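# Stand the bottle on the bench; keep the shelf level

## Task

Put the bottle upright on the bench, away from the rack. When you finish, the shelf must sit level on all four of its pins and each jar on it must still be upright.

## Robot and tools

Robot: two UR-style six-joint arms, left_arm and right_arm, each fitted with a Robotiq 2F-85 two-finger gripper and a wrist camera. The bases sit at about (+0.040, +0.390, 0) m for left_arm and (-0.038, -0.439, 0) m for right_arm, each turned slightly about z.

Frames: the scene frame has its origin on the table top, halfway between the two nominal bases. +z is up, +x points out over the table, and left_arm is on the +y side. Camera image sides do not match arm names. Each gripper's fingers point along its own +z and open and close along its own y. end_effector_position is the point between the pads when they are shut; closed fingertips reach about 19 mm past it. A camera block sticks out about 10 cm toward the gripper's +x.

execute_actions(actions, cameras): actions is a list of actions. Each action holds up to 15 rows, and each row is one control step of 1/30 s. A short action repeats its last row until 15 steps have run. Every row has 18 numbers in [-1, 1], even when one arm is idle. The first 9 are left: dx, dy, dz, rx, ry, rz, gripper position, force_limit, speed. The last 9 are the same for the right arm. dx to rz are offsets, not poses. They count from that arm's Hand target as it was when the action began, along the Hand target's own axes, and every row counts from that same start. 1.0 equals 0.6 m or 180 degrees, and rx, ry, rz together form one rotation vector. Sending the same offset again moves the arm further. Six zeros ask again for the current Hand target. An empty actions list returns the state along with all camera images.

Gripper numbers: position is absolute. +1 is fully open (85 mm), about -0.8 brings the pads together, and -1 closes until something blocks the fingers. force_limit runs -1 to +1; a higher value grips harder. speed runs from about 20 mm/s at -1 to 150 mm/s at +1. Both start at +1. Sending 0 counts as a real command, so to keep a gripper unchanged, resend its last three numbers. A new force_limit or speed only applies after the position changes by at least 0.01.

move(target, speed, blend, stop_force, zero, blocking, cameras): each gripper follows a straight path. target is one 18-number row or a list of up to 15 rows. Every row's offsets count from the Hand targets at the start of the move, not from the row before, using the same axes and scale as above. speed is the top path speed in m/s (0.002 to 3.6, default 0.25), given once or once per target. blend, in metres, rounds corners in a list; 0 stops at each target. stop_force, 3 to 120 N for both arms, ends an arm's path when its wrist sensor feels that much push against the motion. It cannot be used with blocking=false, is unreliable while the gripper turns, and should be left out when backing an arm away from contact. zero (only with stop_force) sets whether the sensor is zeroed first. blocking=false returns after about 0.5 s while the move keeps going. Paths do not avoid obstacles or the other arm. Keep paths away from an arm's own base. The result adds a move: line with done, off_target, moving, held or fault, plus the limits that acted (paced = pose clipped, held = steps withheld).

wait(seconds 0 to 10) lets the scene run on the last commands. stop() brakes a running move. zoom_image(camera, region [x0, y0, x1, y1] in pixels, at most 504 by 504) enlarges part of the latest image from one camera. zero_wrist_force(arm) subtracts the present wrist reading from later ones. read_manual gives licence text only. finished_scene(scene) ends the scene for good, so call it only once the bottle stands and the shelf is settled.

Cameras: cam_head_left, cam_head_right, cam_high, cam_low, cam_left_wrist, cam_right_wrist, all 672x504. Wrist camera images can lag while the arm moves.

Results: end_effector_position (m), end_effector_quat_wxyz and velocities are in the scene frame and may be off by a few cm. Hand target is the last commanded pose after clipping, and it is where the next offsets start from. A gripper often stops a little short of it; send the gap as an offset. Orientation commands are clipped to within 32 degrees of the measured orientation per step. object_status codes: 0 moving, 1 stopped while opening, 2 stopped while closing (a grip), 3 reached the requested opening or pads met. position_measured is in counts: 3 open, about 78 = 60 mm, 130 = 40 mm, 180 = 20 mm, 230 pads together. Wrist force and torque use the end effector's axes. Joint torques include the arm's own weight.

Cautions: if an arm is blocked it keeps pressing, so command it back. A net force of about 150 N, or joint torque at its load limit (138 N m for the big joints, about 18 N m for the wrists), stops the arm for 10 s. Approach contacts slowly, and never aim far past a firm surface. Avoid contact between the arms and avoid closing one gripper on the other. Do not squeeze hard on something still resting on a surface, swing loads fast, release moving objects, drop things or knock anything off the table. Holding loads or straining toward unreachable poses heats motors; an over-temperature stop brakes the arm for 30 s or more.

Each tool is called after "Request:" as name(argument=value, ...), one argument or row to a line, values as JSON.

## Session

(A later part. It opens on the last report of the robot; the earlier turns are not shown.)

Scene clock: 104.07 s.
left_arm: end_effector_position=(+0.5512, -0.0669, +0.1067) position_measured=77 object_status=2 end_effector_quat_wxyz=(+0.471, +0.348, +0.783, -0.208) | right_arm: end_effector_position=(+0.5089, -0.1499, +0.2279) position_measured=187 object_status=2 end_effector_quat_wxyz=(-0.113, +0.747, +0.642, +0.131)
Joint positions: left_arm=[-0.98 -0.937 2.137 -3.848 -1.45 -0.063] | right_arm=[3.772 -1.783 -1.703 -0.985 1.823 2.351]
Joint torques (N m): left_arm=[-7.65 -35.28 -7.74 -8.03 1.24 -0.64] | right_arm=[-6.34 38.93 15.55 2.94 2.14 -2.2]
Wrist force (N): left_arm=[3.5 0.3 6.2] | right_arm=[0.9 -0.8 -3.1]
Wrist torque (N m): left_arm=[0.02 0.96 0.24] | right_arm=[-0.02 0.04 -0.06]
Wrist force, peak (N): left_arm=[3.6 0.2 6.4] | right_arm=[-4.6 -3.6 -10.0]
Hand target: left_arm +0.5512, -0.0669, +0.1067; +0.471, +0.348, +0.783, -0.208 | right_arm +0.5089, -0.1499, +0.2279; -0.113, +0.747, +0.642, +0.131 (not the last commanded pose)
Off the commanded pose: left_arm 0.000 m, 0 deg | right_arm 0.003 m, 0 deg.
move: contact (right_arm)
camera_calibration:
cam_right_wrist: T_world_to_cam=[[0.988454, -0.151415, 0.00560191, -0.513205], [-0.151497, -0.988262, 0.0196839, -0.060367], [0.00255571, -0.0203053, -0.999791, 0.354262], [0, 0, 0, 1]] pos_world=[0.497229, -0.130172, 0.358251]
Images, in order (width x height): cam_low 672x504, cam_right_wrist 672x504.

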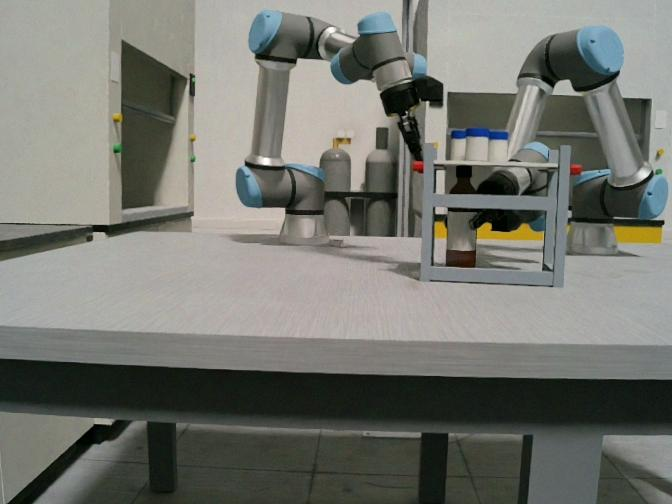

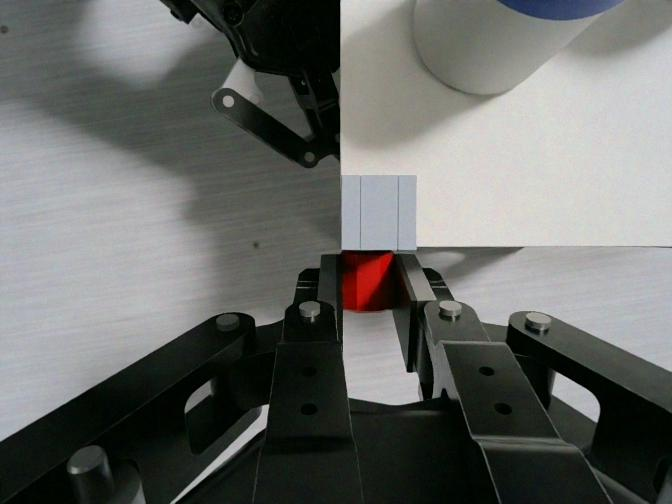

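Request:
move(
  target=[0, 0, 0, 0, 0, 0, -1, -0.6, -1, 0.004088, 0, 0.000948, 0, 0, 0, -1, -0.5, -1],
  speed=0.01,
  stop_force=8,
  cameras=["cam_right_wrist", "cam_high"],
)

Request:
zoom_image(
  camera="cam_right_wrist",
  region=[325, 230, 405, 270],
)

Scene clock: 105.93 s.
left_arm: end_effector_position=(+0.5512, -0.0669, +0.1067) position_measured=77 object_status=2 end_effector_quat_wxyz=(+0.471, +0.348, +0.783, -0.208) | right_arm: end_effector_position=(+0.5090, -0.1493, +0.2280) position_measured=187 object_status=2 end_effector_quat_wxyz=(-0.113, +0.747, +0.642, +0.131)
Joint positions: left_arm=[-0.98 -0.937 2.137 -3.848 -1.45 -0.063] | right_arm=[3.772 -1.784 -1.702 -0.985 1.822 2.352]
Joint torques (N m): left_arm=[-7.21 -35.87 -8.02 -8.15 1.1 -0.79] | right_arm=[-6.86 39.27 15.75 5.62 2.21 -2.31]
Wrist force (N): left_arm=[3.5 0.4 6.0] | right_arm=[0.2 -0.4 -2.6]
Wrist torque (N m): left_arm=[0.02 0.93 0.22] | right_arm=[0.03 0.05 -0.07]
Wrist force, peak (N): left_arm=[3.6 0.4 6.4] | right_arm=[-7.7 -2.7 -9.2]
Hand target: left_arm +0.5512, -0.0669, +0.1067; +0.471, +0.348, +0.783, -0.208 | right_arm +0.5090, -0.1493, +0.2280; -0.113, +0.747, +0.642, +0.131 (not the last commanded pose)
Off the commanded pose: left_arm 0.000 m, 0 deg | right_arm 0.002 m, 0 deg.
move: contact (right_arm)
camera_calibration:
cam_right_wrist: T_world_to_cam=[[0.98847, -0.15132, 0.00548673, -0.513168], [-0.151399, -0.988278, 0.0195997, -0.0597824], [0.0024566, -0.0202044, -0.999793, 0.354437], [0, 0, 0, 1]] pos_world=[0.497329, -0.129573, 0.358351]
Images, in order (width x height): cam_high 672x504, cam_right_wrist 672x504.

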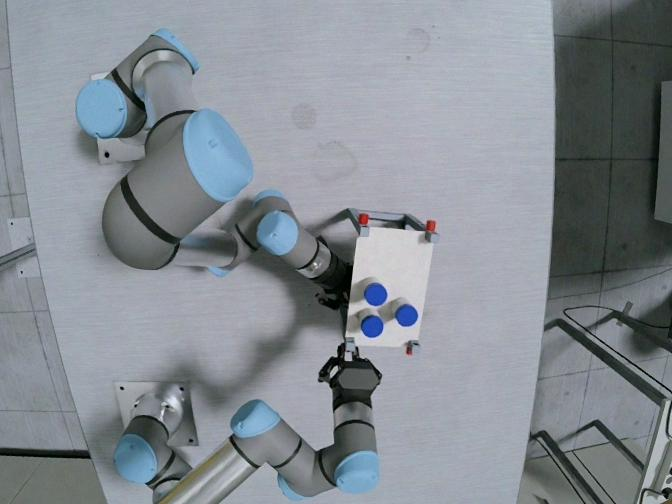

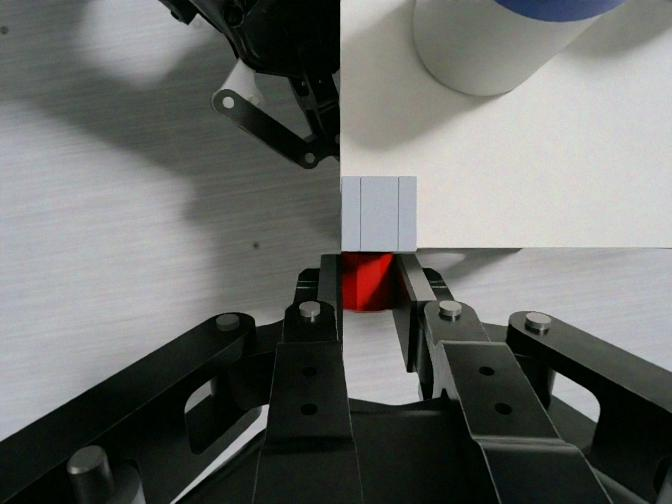

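Scaled by 6.300 from the camera's 672x504 image, which has a finer 960x720 frame.

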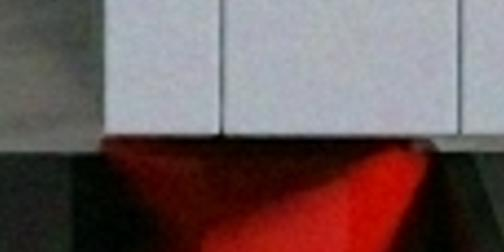

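Request:
move(
  target=[0, 0, 0, 0, 0, 0, -1, -0.6, -1, 0, 0, 0, 0, 0, 0, -0.2, -0.5, -1],
  speed=0.05,
)

Request:
move(
  target=[
    [0, 0, 0, 0, 0, 0, -1, -0.6, -1, -0.09403, 0, -0.03404, 0, 0, 0, -0.2, -0.5, -1],
    [0, 0, 0, 0, 0, 0, -1, -0.6, -1, -0.26802, 0, -0.20480, 0, 0, 0, -0.2, -0.5, -1],
  ],
  speed=[0.1, 0.25],
  blend=[0.02, 0],
  cameras=["cam_low", "cam_high", "cam_head_right", "cam_head_left"],
)

Request:
zoom_image(
  camera="cam_low",
  region=[390, 140, 470, 200],
)

Request:
zoom_image(
  camera="cam_head_right",
  region=[360, 200, 440, 260],
)

Scene clock: 107.40 s.
left_arm: end_effector_position=(+0.5512, -0.0669, +0.1067) position_measured=77 object_status=2 end_effector_quat_wxyz=(+0.471, +0.348, +0.783, -0.208) | right_arm: end_effector_position=(+0.5090, -0.1493, +0.2280) position_measured=154 object_status=0 end_effector_quat_wxyz=(-0.113, +0.747, +0.642, +0.131)
Joint positions: left_arm=[-0.98 -0.937 2.137 -3.848 -1.45 -0.063] | right_arm=[3.772 -1.784 -1.702 -0.985 1.822 2.352]
Joint torques (N m): left_arm=[-7.34 -34.65 -7.86 -8.15 1.15 -0.6] | right_arm=[-5.71 38.61 19.75 5.59 1.17 -2.25]
Wrist force (N): left_arm=[3.3 0.7 5.9] | right_arm=[-0.2 -1.0 -1.3]
Wrist torque (N m): left_arm=[0.07 0.93 0.22] | right_arm=[-0.03 -0.06 -0.06]
Wrist force, peak (N): left_arm=[3.5 0.5 6.4] | right_arm=[0.6 -1.0 -2.8]
Hand target: left_arm +0.5512, -0.0669, +0.1067; +0.471, +0.348, +0.783, -0.208 | right_arm +0.5090, -0.1493, +0.2280; -0.113, +0.747, +0.642, +0.131
Off the commanded pose: left_arm 0.000 m, 0 deg | right_arm 0.000 m, 0 deg.
move: done

Scene clock: 109.07 s.
left_arm: end_effector_position=(+0.5512, -0.0669, +0.1067) position_measured=77 object_status=2 end_effector_quat_wxyz=(+0.471, +0.348, +0.783, -0.208) | right_arm: end_effector_position=(+0.4800, -0.3400, +0.2887) position_measured=154 object_status=3 end_effector_quat_wxyz=(-0.113, +0.747, +0.642, +0.131)
Joint positions: left_arm=[-0.98 -0.937 2.137 -3.848 -1.45 -0.063] | right_arm=[3.465 -1.579 -1.749 -1.231 1.883 2.039]
Joint torques (N m): left_arm=[-7.25 -36.1 -8.4 -8.11 1.26 -0.68] | right_arm=[-6.38 31.72 19.86 2.02 -1.22 -2.14]
Wrist force (N): left_arm=[3.6 0.7 6.1] | right_arm=[-0.1 -0.9 -0.8]
Wrist torque (N m): left_arm=[0.06 0.93 0.22] | right_arm=[0.00 -0.07 0.05]
Wrist force, peak (N): left_arm=[3.8 0.4 6.2] | right_arm=[-2.3 -1.2 -3.2]
Hand target: left_arm +0.5512, -0.0669, +0.1067; +0.471, +0.348, +0.783, -0.208 | right_arm +0.4799, -0.3401, +0.2887; -0.113, +0.747, +0.642, +0.131
Off the commanded pose: left_arm 0.000 m, 0 deg | right_arm 0.000 m, 0 deg.
move: done
Images, in order (width x height): cam_head_left 672x504, cam_head_right 672x504, cam_high 672x504, cam_low 672x504.

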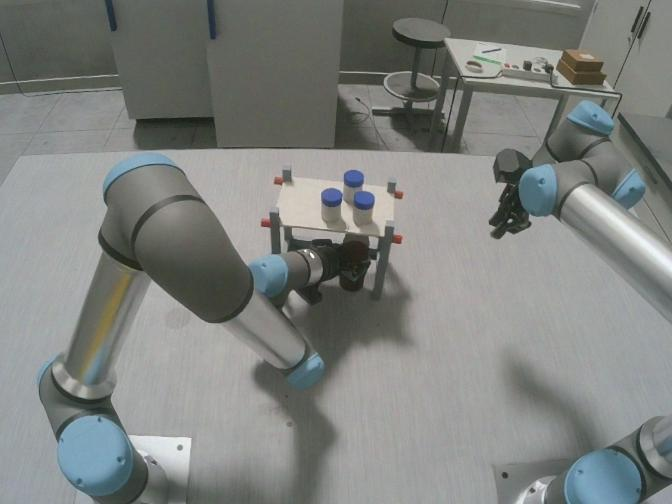

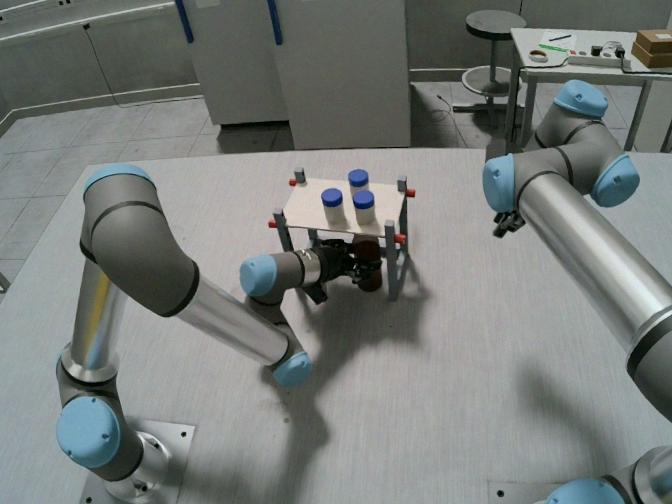

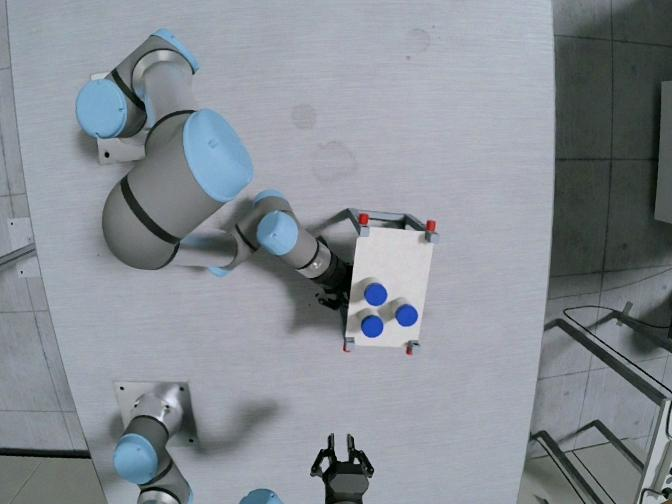

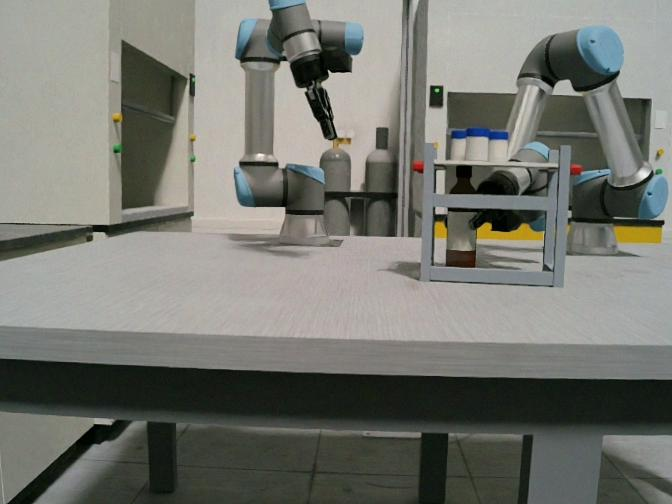

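Scaled by 6.300 from the camera's 672x504 image, which has a finer 960x720 frame.

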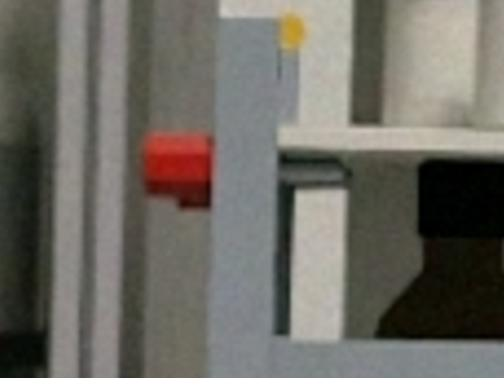

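Scaled by 6.300 from the camera's 672x504 image, which has a finer 960x720 frame.

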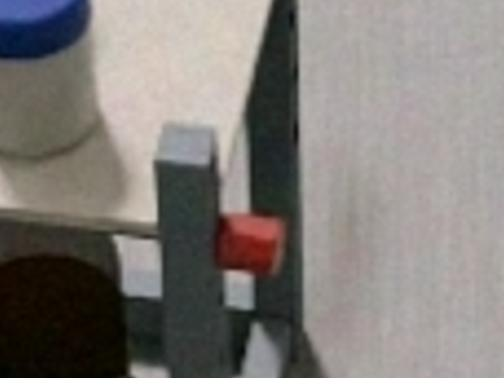

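Request:
move(
  target=[0.007644, 0, 0.004056, 0, 0, 0, -1, -0.6, -1, 0, 0, 0, 0, 0, 0, -0.2, -0.5, -1],
  speed=0.012,
  cameras=["cam_low", "cam_left_wrist", "cam_head_left"],
)

Request:
zoom_image(
  camera="cam_low",
  region=[400, 130, 590, 290],
)

Request:
zoom_image(
  camera="cam_head_left",
  region=[340, 200, 420, 260],
)

Scene clock: 110.17 s.
left_arm: end_effector_position=(+0.5512, -0.0669, +0.1014) position_measured=77 object_status=2 end_effector_quat_wxyz=(+0.471, +0.348, +0.783, -0.208) | right_arm: end_effector_position=(+0.4799, -0.3401, +0.2887) position_measured=154 object_status=3 end_effector_quat_wxyz=(-0.113, +0.747, +0.642, +0.131)
Joint positions: left_arm=[-0.98 -0.924 2.136 -3.861 -1.45 -0.063] | right_arm=[3.465 -1.579 -1.749 -1.231 1.883 2.038]
Joint torques (N m): left_arm=[-5.26 -47.3 -15.79 -4.63 0.64 -0.61] | right_arm=[-7.01 31.52 17.5 1.22 -1.13 -2.33]
Wrist force (N): left_arm=[-0.3 0.3 4.6] | right_arm=[-0.5 -1.1 -1.3]
Wrist torque (N m): left_arm=[0.01 1.02 0.31] | right_arm=[-0.02 0.00 0.06]
Wrist force, peak (N): left_arm=[3.7 0.5 6.1] | right_arm=[-0.4 -1.6 -1.2]
Hand target: left_arm +0.5512, -0.0669, +0.1015; +0.471, +0.348, +0.783, -0.208 | right_arm +0.4799, -0.3401, +0.2887; -0.113, +0.747, +0.642, +0.131
Off the commanded pose: left_arm 0.000 m, 0 deg | right_arm 0.000 m, 0 deg.
move: done
camera_calibration:
cam_left_wrist: T_world_to_cam=[[0.723895, 0.689888, -0.00552548, -0.350963], [0.0947443, -0.091475, 0.99129, -0.141609], [0.683374, -0.718113, -0.131581, -0.283905], [0, 0, 0, 1]] pos_world=[0.461491, 0.0252954, 0.101079]
Images, in order (width x height): cam_head_left 672x504, cam_low 672x504, cam_left_wrist 672x504.

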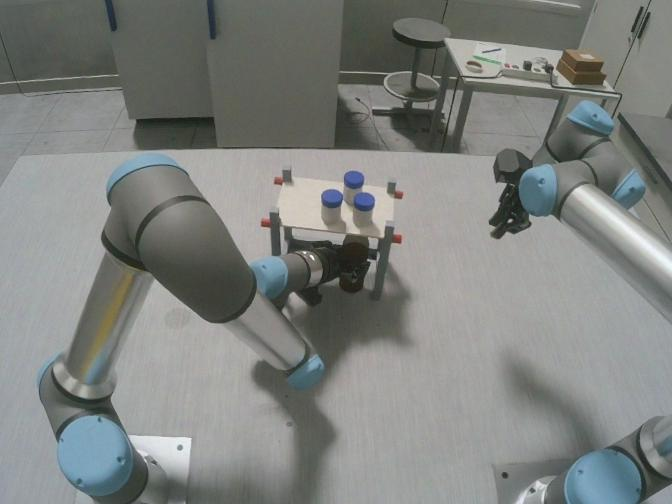

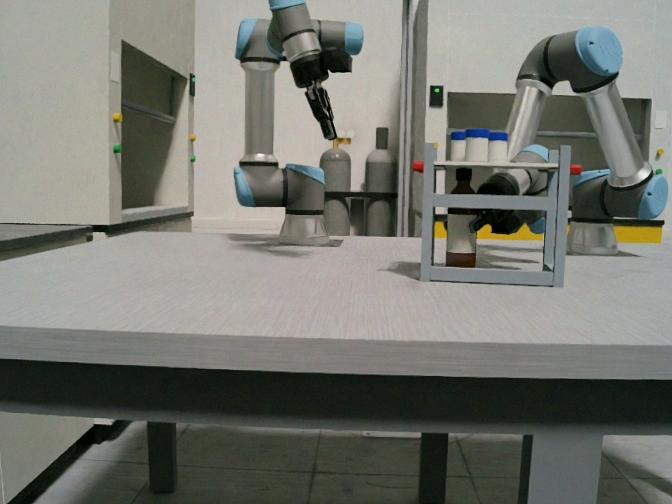

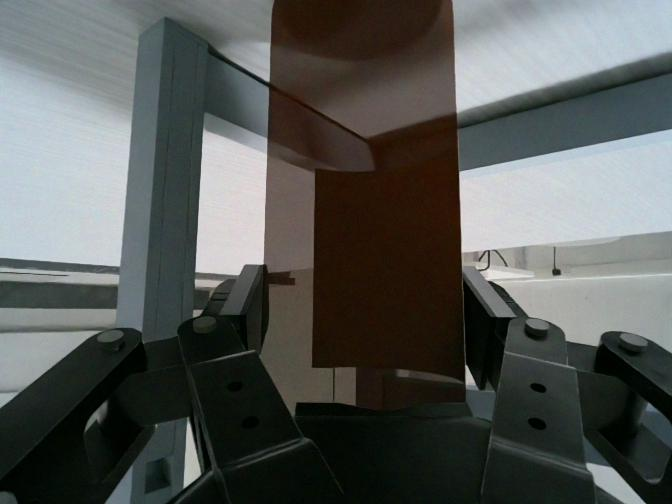

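Scaled by 2.653 from the camera's 672x504 image, which has a finer 960x720 frame.

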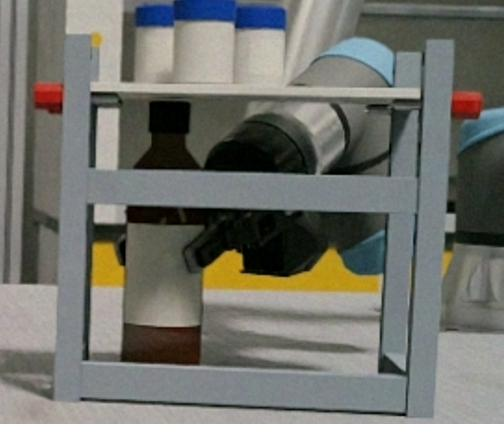

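Scaled by 6.300 from the camera's 672x504 image, which has a finer 960x720 frame.

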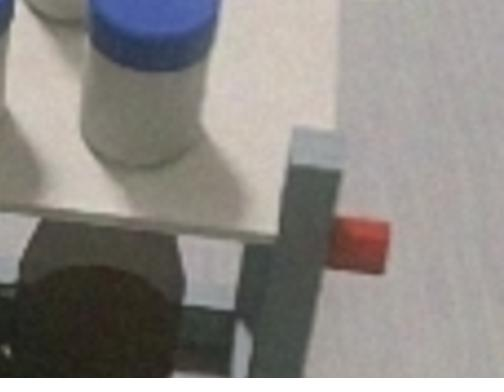

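Request:
move(
  target=[
    [0.07825, 0, -0.14715, 0, 0, 0, -1, -0.6, -1, 0, 0, 0, 0, 0, 0, -0.2, -0.5, -1],
    [0.17215, 0, -0.32373, 0, 0, 0, -1, -0.6, -1, 0, 0, 0, 0, 0, 0, -0.2, -0.5, -1],
  ],
  speed=[0.07, 0.15],
  blend=[0.02, 0],
  stop_force=14,
  cameras=["cam_high", "cam_head_left"],
)

Scene clock: 114.03 s.
left_arm: end_effector_position=(+0.4036, +0.0962, +0.1015) position_measured=77 object_status=2 end_effector_quat_wxyz=(+0.471, +0.348, +0.783, -0.208) | right_arm: end_effector_position=(+0.4799, -0.3401, +0.2887) position_measured=154 object_status=3 end_effector_quat_wxyz=(-0.113, +0.747, +0.642, +0.131)
Joint positions: left_arm=[-1.119 -1.003 2.754 -4.387 -1.328 -0.131] | right_arm=[3.465 -1.579 -1.749 -1.231 1.883 2.038]
Joint torques (N m): left_arm=[3.65 -32.78 6.5 -7 -0.24 0.35] | right_arm=[-6.94 32.13 18.38 1.4 -0.94 -2.13]
Wrist force (N): left_arm=[-0.3 -0.1 4.9] | right_arm=[-0.4 -1.1 -1.1]
Wrist torque (N m): left_arm=[-0.04 1.00 0.50] | right_arm=[-0.03 -0.02 0.05]
Wrist force, peak (N): left_arm=[-1.4 0.4 5.7] | right_arm=[-0.5 -1.6 -1.2]
Hand target: left_arm +0.4036, +0.0962, +0.1015; +0.471, +0.348, +0.783, -0.208 | right_arm +0.4799, -0.3401, +0.2887; -0.113, +0.747, +0.642, +0.131
Off the commanded pose: left_arm 0.000 m, 0 deg | right_arm 0.000 m, 0 deg.
move: done
Images, in order (width x height): cam_head_left 672x504, cam_high 672x504.

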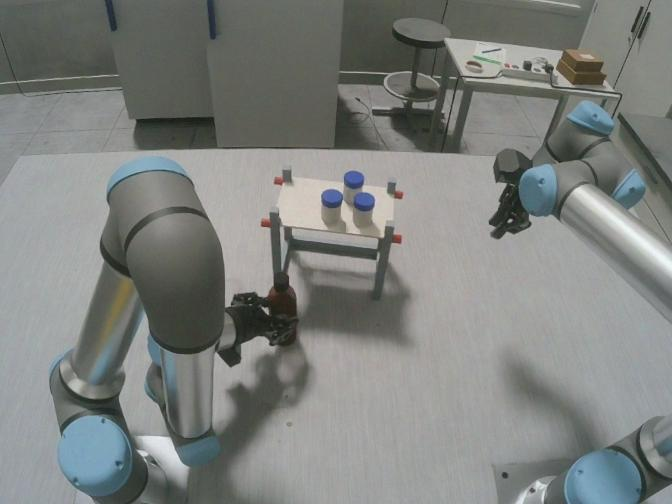

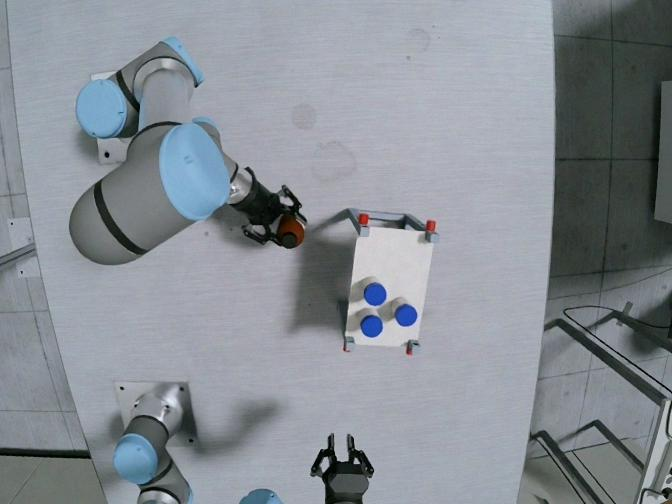

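Request:
move(
  target=[0.00588, 0, 0.00312, 0, 0, 0, -1, -0.6, -1, 0, 0, 0, 0, 0, 0, -0.2, -0.5, -1],
  speed=0.008,
  stop_force=4,
)

Scene clock: 115.13 s.
left_arm: end_effector_position=(+0.4036, +0.0963, +0.1006) position_measured=77 object_status=2 end_effector_quat_wxyz=(+0.471, +0.348, +0.783, -0.208) | right_arm: end_effector_position=(+0.4799, -0.3401, +0.2887) position_measured=154 object_status=3 end_effector_quat_wxyz=(-0.113, +0.747, +0.642, +0.131)
Joint positions: left_arm=[-1.119 -0.997 2.754 -4.393 -1.328 -0.131] | right_arm=[3.465 -1.579 -1.749 -1.231 1.883 2.038]
Joint torques (N m): left_arm=[0.27 -17.51 6.8 -5.69 0.06 -0.17] | right_arm=[-6.31 31.98 17.02 1.38 -0.76 -1.99]
Wrist force (N): left_arm=[-3.2 0.2 2.7] | right_arm=[-0.4 -1.1 -0.9]
Wrist torque (N m): left_arm=[0.03 1.14 0.46] | right_arm=[-0.02 -0.02 0.05]
Wrist force, peak (N): left_arm=[-8.7 1.3 -0.8] | right_arm=[-0.5 -1.4 -1.2]
Hand target: left_arm +0.4036, +0.0962, +0.1006; +0.471, +0.348, +0.783, -0.208 (not the last commanded pose) | right_arm +0.4799, -0.3401, +0.2887; -0.113, +0.747, +0.642, +0.131
Off the commanded pose: left_arm 0.003 m, 0 deg | right_arm 0.000 m, 0 deg.
move: contact (left_arm)

Request:
move(
  target=[0, 0, 0, 0, 0, 0, 1, -0.6, -1, 0, 0, 0, 0, 0, 0, -0.2, -0.5, -1],
  speed=0.05,
)

Request:
move(
  target=[0.0939, 0, -0.17658, 0, 0, 0, 1, -0.6, -1, 0, 0, 0, 0, 0, 0, -0.2, -0.5, -1],
  speed=0.12,
  cameras=["all"],
)

Request:
zoom_image(
  camera="cam_low",
  region=[340, 120, 600, 300],
)

Request:
zoom_image(
  camera="cam_head_left",
  region=[240, 160, 420, 350],
)

Request:
zoom_image(
  camera="cam_head_right",
  region=[260, 160, 430, 310],
)

Scene clock: 117.30 s.
left_arm: end_effector_position=(+0.4036, +0.0962, +0.1006) position_measured=3 object_status=0 end_effector_quat_wxyz=(+0.471, +0.348, +0.783, -0.208) | right_arm: end_effector_position=(+0.4799, -0.3401, +0.2887) position_measured=154 object_status=3 end_effector_quat_wxyz=(-0.113, +0.747, +0.642, +0.131)
Joint positions: left_arm=[-1.119 -0.997 2.754 -4.393 -1.328 -0.131] | right_arm=[3.465 -1.579 -1.749 -1.231 1.883 2.038]
Joint torques (N m): left_arm=[-7.17 -20.39 5.51 -0.75 0.63 -0.67] | right_arm=[-5.52 32.02 17.47 1.3 -0.46 -2.08]
Wrist force (N): left_arm=[-5.2 0.0 2.3] | right_arm=[-0.3 -1.2 -1.0]
Wrist torque (N m): left_arm=[-0.04 1.11 0.49] | right_arm=[-0.03 -0.04 0.06]
Wrist force, peak (N): left_arm=[-5.3 0.3 2.5] | right_arm=[-0.4 -1.5 -1.2]
Hand target: left_arm +0.4036, +0.0962, +0.1006; +0.471, +0.348, +0.783, -0.208 | right_arm +0.4799, -0.3401, +0.2887; -0.113, +0.747, +0.642, +0.131
Off the commanded pose: left_arm 0.000 m, 0 deg | right_arm 0.000 m, 0 deg.
move: done

Scene clock: 117.87 s.
left_arm: end_effector_position=(+0.3891, +0.1127, +0.1010) position_measured=3 object_status=3 end_effector_quat_wxyz=(+0.470, +0.348, +0.784, -0.208) | right_arm: end_effector_position=(+0.4799, -0.3401, +0.2887) position_measured=154 object_status=3 end_effector_quat_wxyz=(-0.113, +0.747, +0.642, +0.131)
Joint positions: left_arm=[-1.149 -0.965 2.818 -4.484 -1.303 -0.146] | right_arm=[3.465 -1.579 -1.749 -1.231 1.883 2.038]
Joint torques (N m): left_arm=[4.63 -29.01 -2.36 -0.77 -1.43 0.9] | right_arm=[-6.16 30.85 16.93 1.11 -0.69 -1.98]
Wrist force (N): left_arm=[-5.0 0.1 2.5] | right_arm=[-0.4 -0.9 -1.1]
Wrist torque (N m): left_arm=[-0.01 1.10 0.50] | right_arm=[0.02 -0.03 0.06]
Wrist force, peak (N): left_arm=[-6.1 0.2 3.9] | right_arm=[0.0 -1.4 -1.1]
Hand target: left_arm +0.3891, +0.1127, +0.1011; +0.470, +0.348, +0.784, -0.208 (not the last commanded pose) | right_arm +0.4799, -0.3401, +0.2887; -0.113, +0.747, +0.642, +0.131
Off the commanded pose: left_arm 0.098 m, 0 deg | right_arm 0.000 m, 0 deg.
move: held (left_arm; a check stopped the path); limits=held
pose unreachable (left arm): on one or more control steps of this call, first in action 0 (counted from 0), this arm could not follow its commanded pose, so it was not sent that pose on those steps. It may still have moved: this result reports where it is.
cause: moving toward the commanded pose would bring two parts of the arm too close to each other (joints 3 (elbow) to 5 (wrist 2) lie between them).
camera_calibration:
cam_left_wrist: T_world_to_cam=[[0.724421, 0.689335, -0.00567567, -0.35762], [0.0960989, -0.0928304, 0.991034, -0.10981], [0.682627, -0.718471, -0.133493, -0.0436133], [0, 0, 0, 1]] pos_world=[0.299391, 0.204991, 0.100973]
cam_right_wrist: T_world_to_cam=[[0.988455, -0.151417, 0.00548793, -0.513747], [-0.151497, -0.988263, 0.0196002, -0.253976], [0.00245571, -0.0202053, -0.999793, 0.411439], [0, 0, 0, 1]] pos_world=[0.468329, -0.320472, 0.419151]

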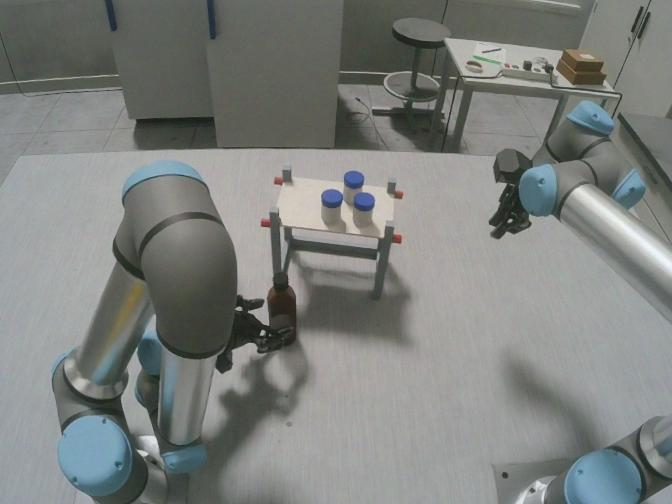

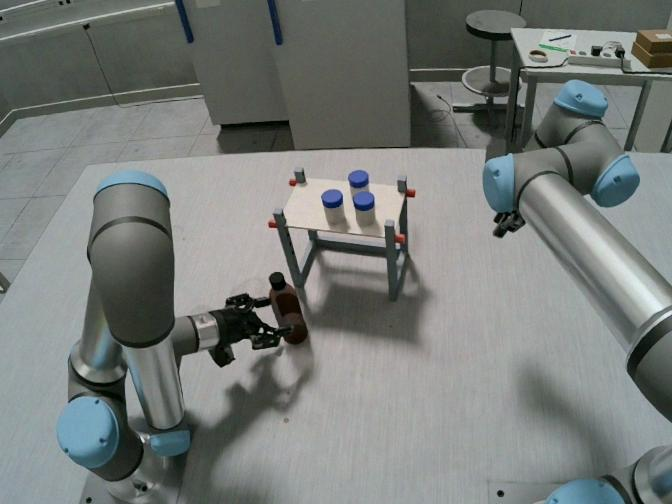

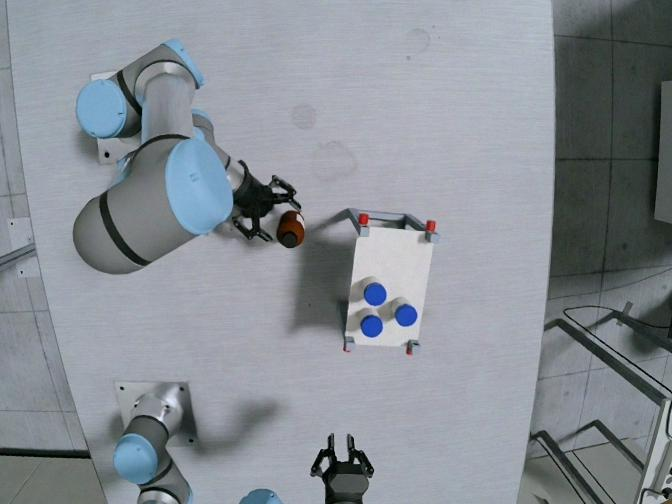

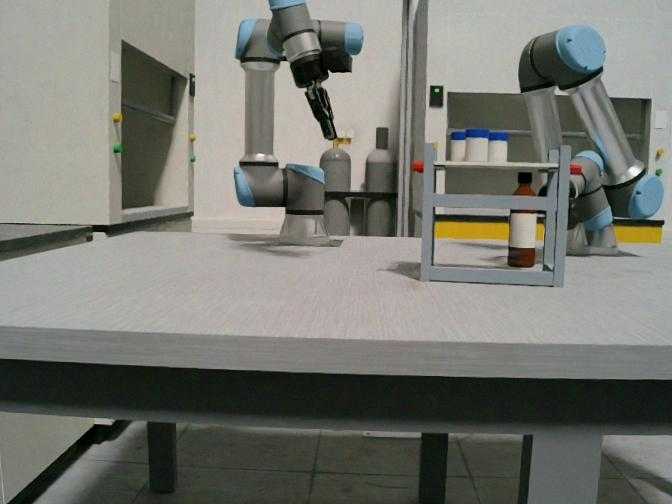

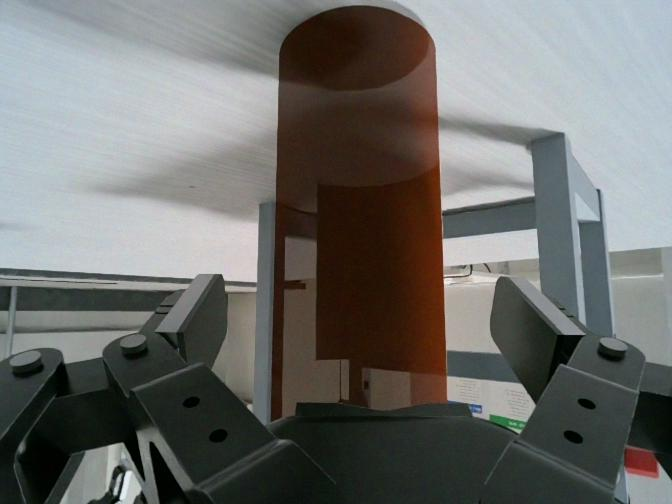

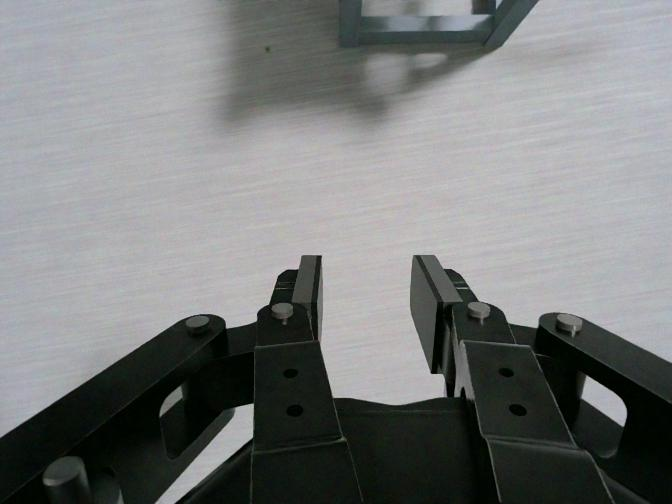

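Scaled by 1.938 from the camera's 672x504 image, which has a finer 960x720 frame.

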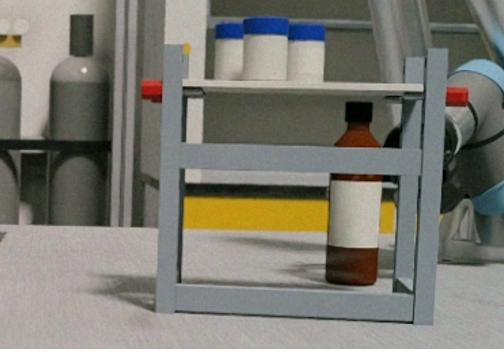

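Scaled by 2.653 from the camera's 672x504 image, which has a finer 960x720 frame.

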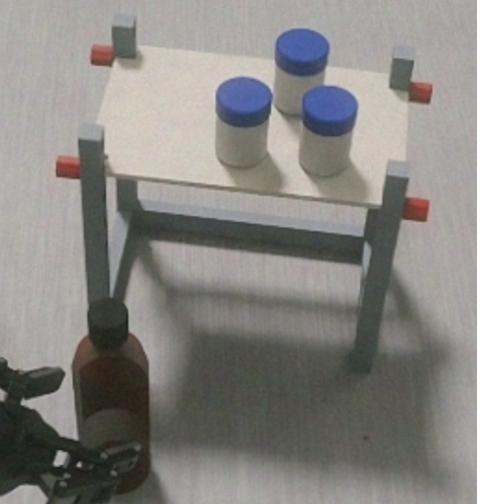

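Scaled by 2.965 from the camera's 672x504 image, which has a finer 960x720 frame.

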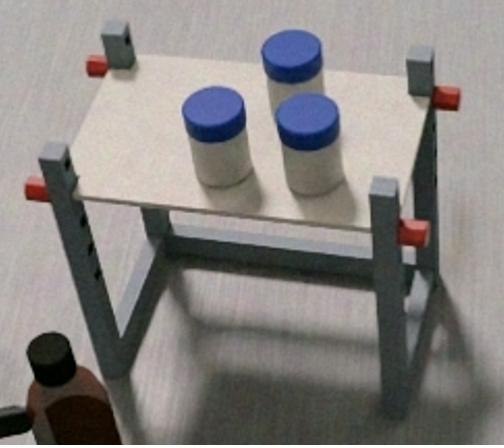

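Request:
move(
  target=[
    [-0.2058, 0, -0.1092, 0, 0, 0, 1, -0.6, -1, 0, 0, 0, 0, 0, 0, -0.2, -0.5, -1],
    [-0.15885, 0, -0.19749, 0, 0, 0, 1, -0.6, -1, 0, 0, 0, 0, 0, 0, -0.2, -0.5, -1],
  ],
  speed=[0.14, 0.2],
  blend=[0.01, 0],
  cameras=["cam_head_left", "cam_head_right", "cam_high", "cam_low"],
)

Request:
zoom_image(
  camera="cam_low",
  region=[405, 145, 455, 185],
)

Request:
zoom_image(
  camera="cam_low",
  region=[535, 145, 585, 185],
)

Request:
zoom_image(
  camera="cam_head_right",
  region=[370, 205, 420, 250],
)

Scene clock: 120.87 s.
left_arm: end_effector_position=(+0.3669, +0.1389, +0.2388) position_measured=3 object_status=3 end_effector_quat_wxyz=(+0.471, +0.349, +0.782, -0.211) | right_arm: end_effector_position=(+0.4799, -0.3401, +0.2887) position_measured=154 object_status=3 end_effector_quat_wxyz=(-0.113, +0.747, +0.642, +0.131)
Joint positions: left_arm=[-1.206 -2.048 2.799 -3.379 -1.258 -0.174] | right_arm=[3.465 -1.579 -1.749 -1.231 1.883 2.038]
Joint torques (N m): left_arm=[4.7 9.51 -22.49 -0.79 -1.32 0.97] | right_arm=[-5.61 31.64 17.04 1.46 -0.34 -1.83]
Wrist force (N): left_arm=[-4.9 0.6 2.4] | right_arm=[-0.4 -1.2 -1.2]
Wrist torque (N m): left_arm=[0.05 1.07 0.48] | right_arm=[-0.04 -0.02 0.05]
Wrist force, peak (N): left_arm=[-8.6 3.4 1.1] | right_arm=[-0.3 -1.4 -1.4]
Hand target: left_arm +0.3669, +0.1389, +0.2388; +0.471, +0.349, +0.782, -0.211 (not the last commanded pose) | right_arm +0.4799, -0.3401, +0.2887; -0.113, +0.747, +0.642, +0.131
Off the commanded pose: left_arm 0.025 m, 0 deg | right_arm 0.000 m, 0 deg.
move: held (left_arm; a check stopped the path); limits=held
pose unreachable (left arm): on one or more control steps of this call, first in action 0 (counted from 0), this arm could not follow its commanded pose, so it was not sent that pose on those steps. It may still have moved: this result reports where it is.
cause: moving toward the commanded pose would bring two parts of the arm too close to each other (joints 3 (elbow) and 4 (wrist 1) lie between them).
Images, in order (width x height): cam_head_left 672x504, cam_head_right 672x504, cam_high 672x504, cam_low 672x504.

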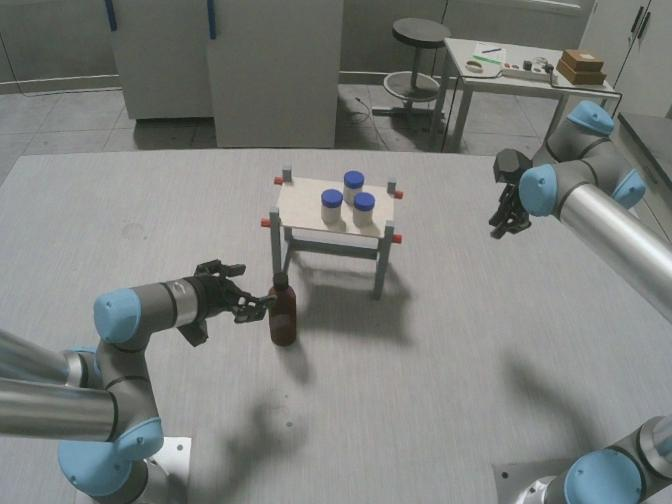

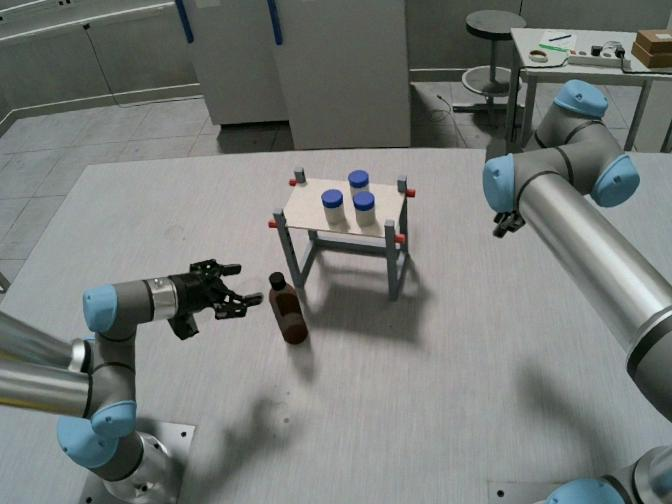

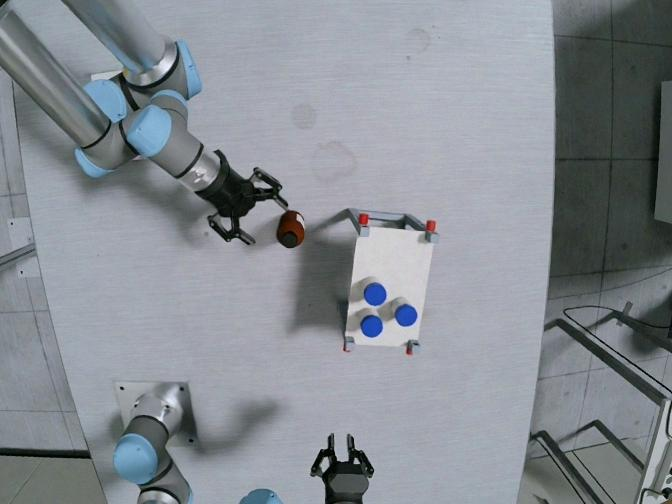

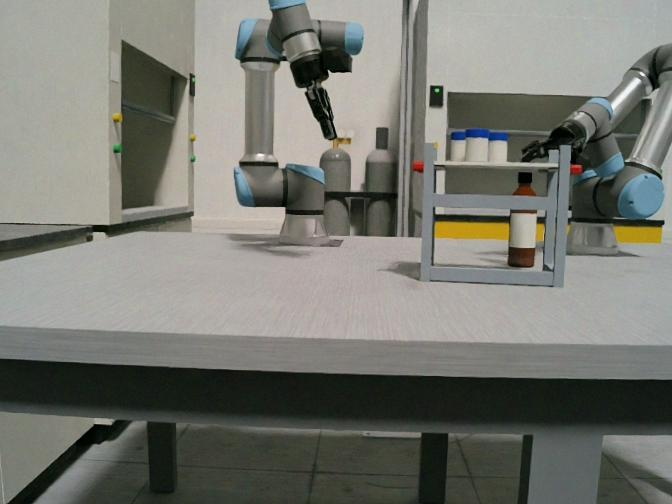

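Scaled by 10.080 from the camera's 672x504 image, which has a finer 960x720 frame.

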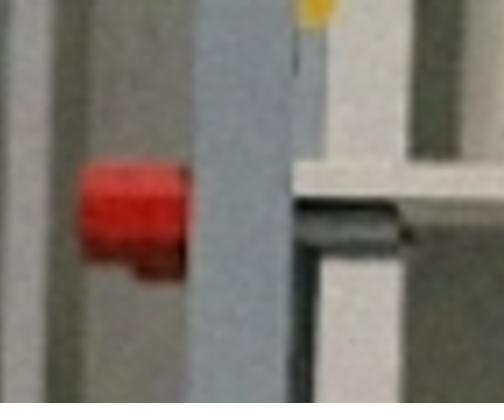

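Scaled by 10.080 from the camera's 672x504 image, which has a finer 960x720 frame.

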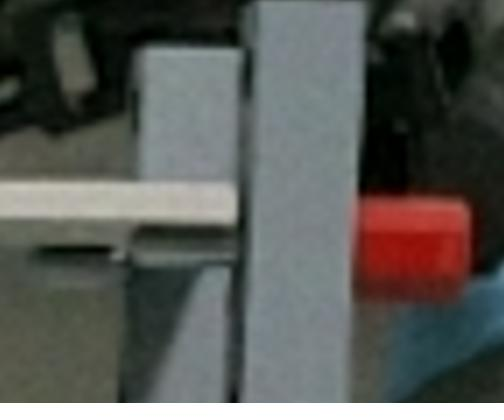

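Scaled by 10.080 from the camera's 672x504 image, which has a finer 960x720 frame.

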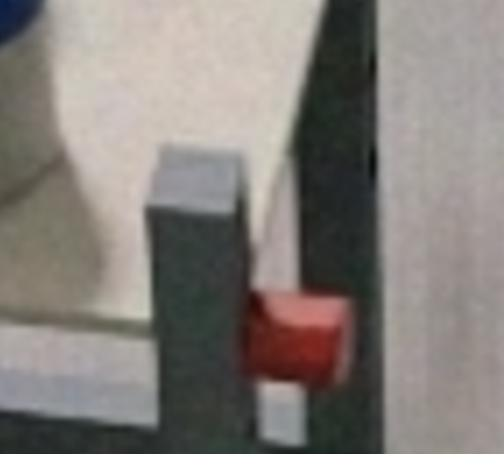

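Request:
finished_scene(
  scene=2,
)

The scene is finished: the task was done.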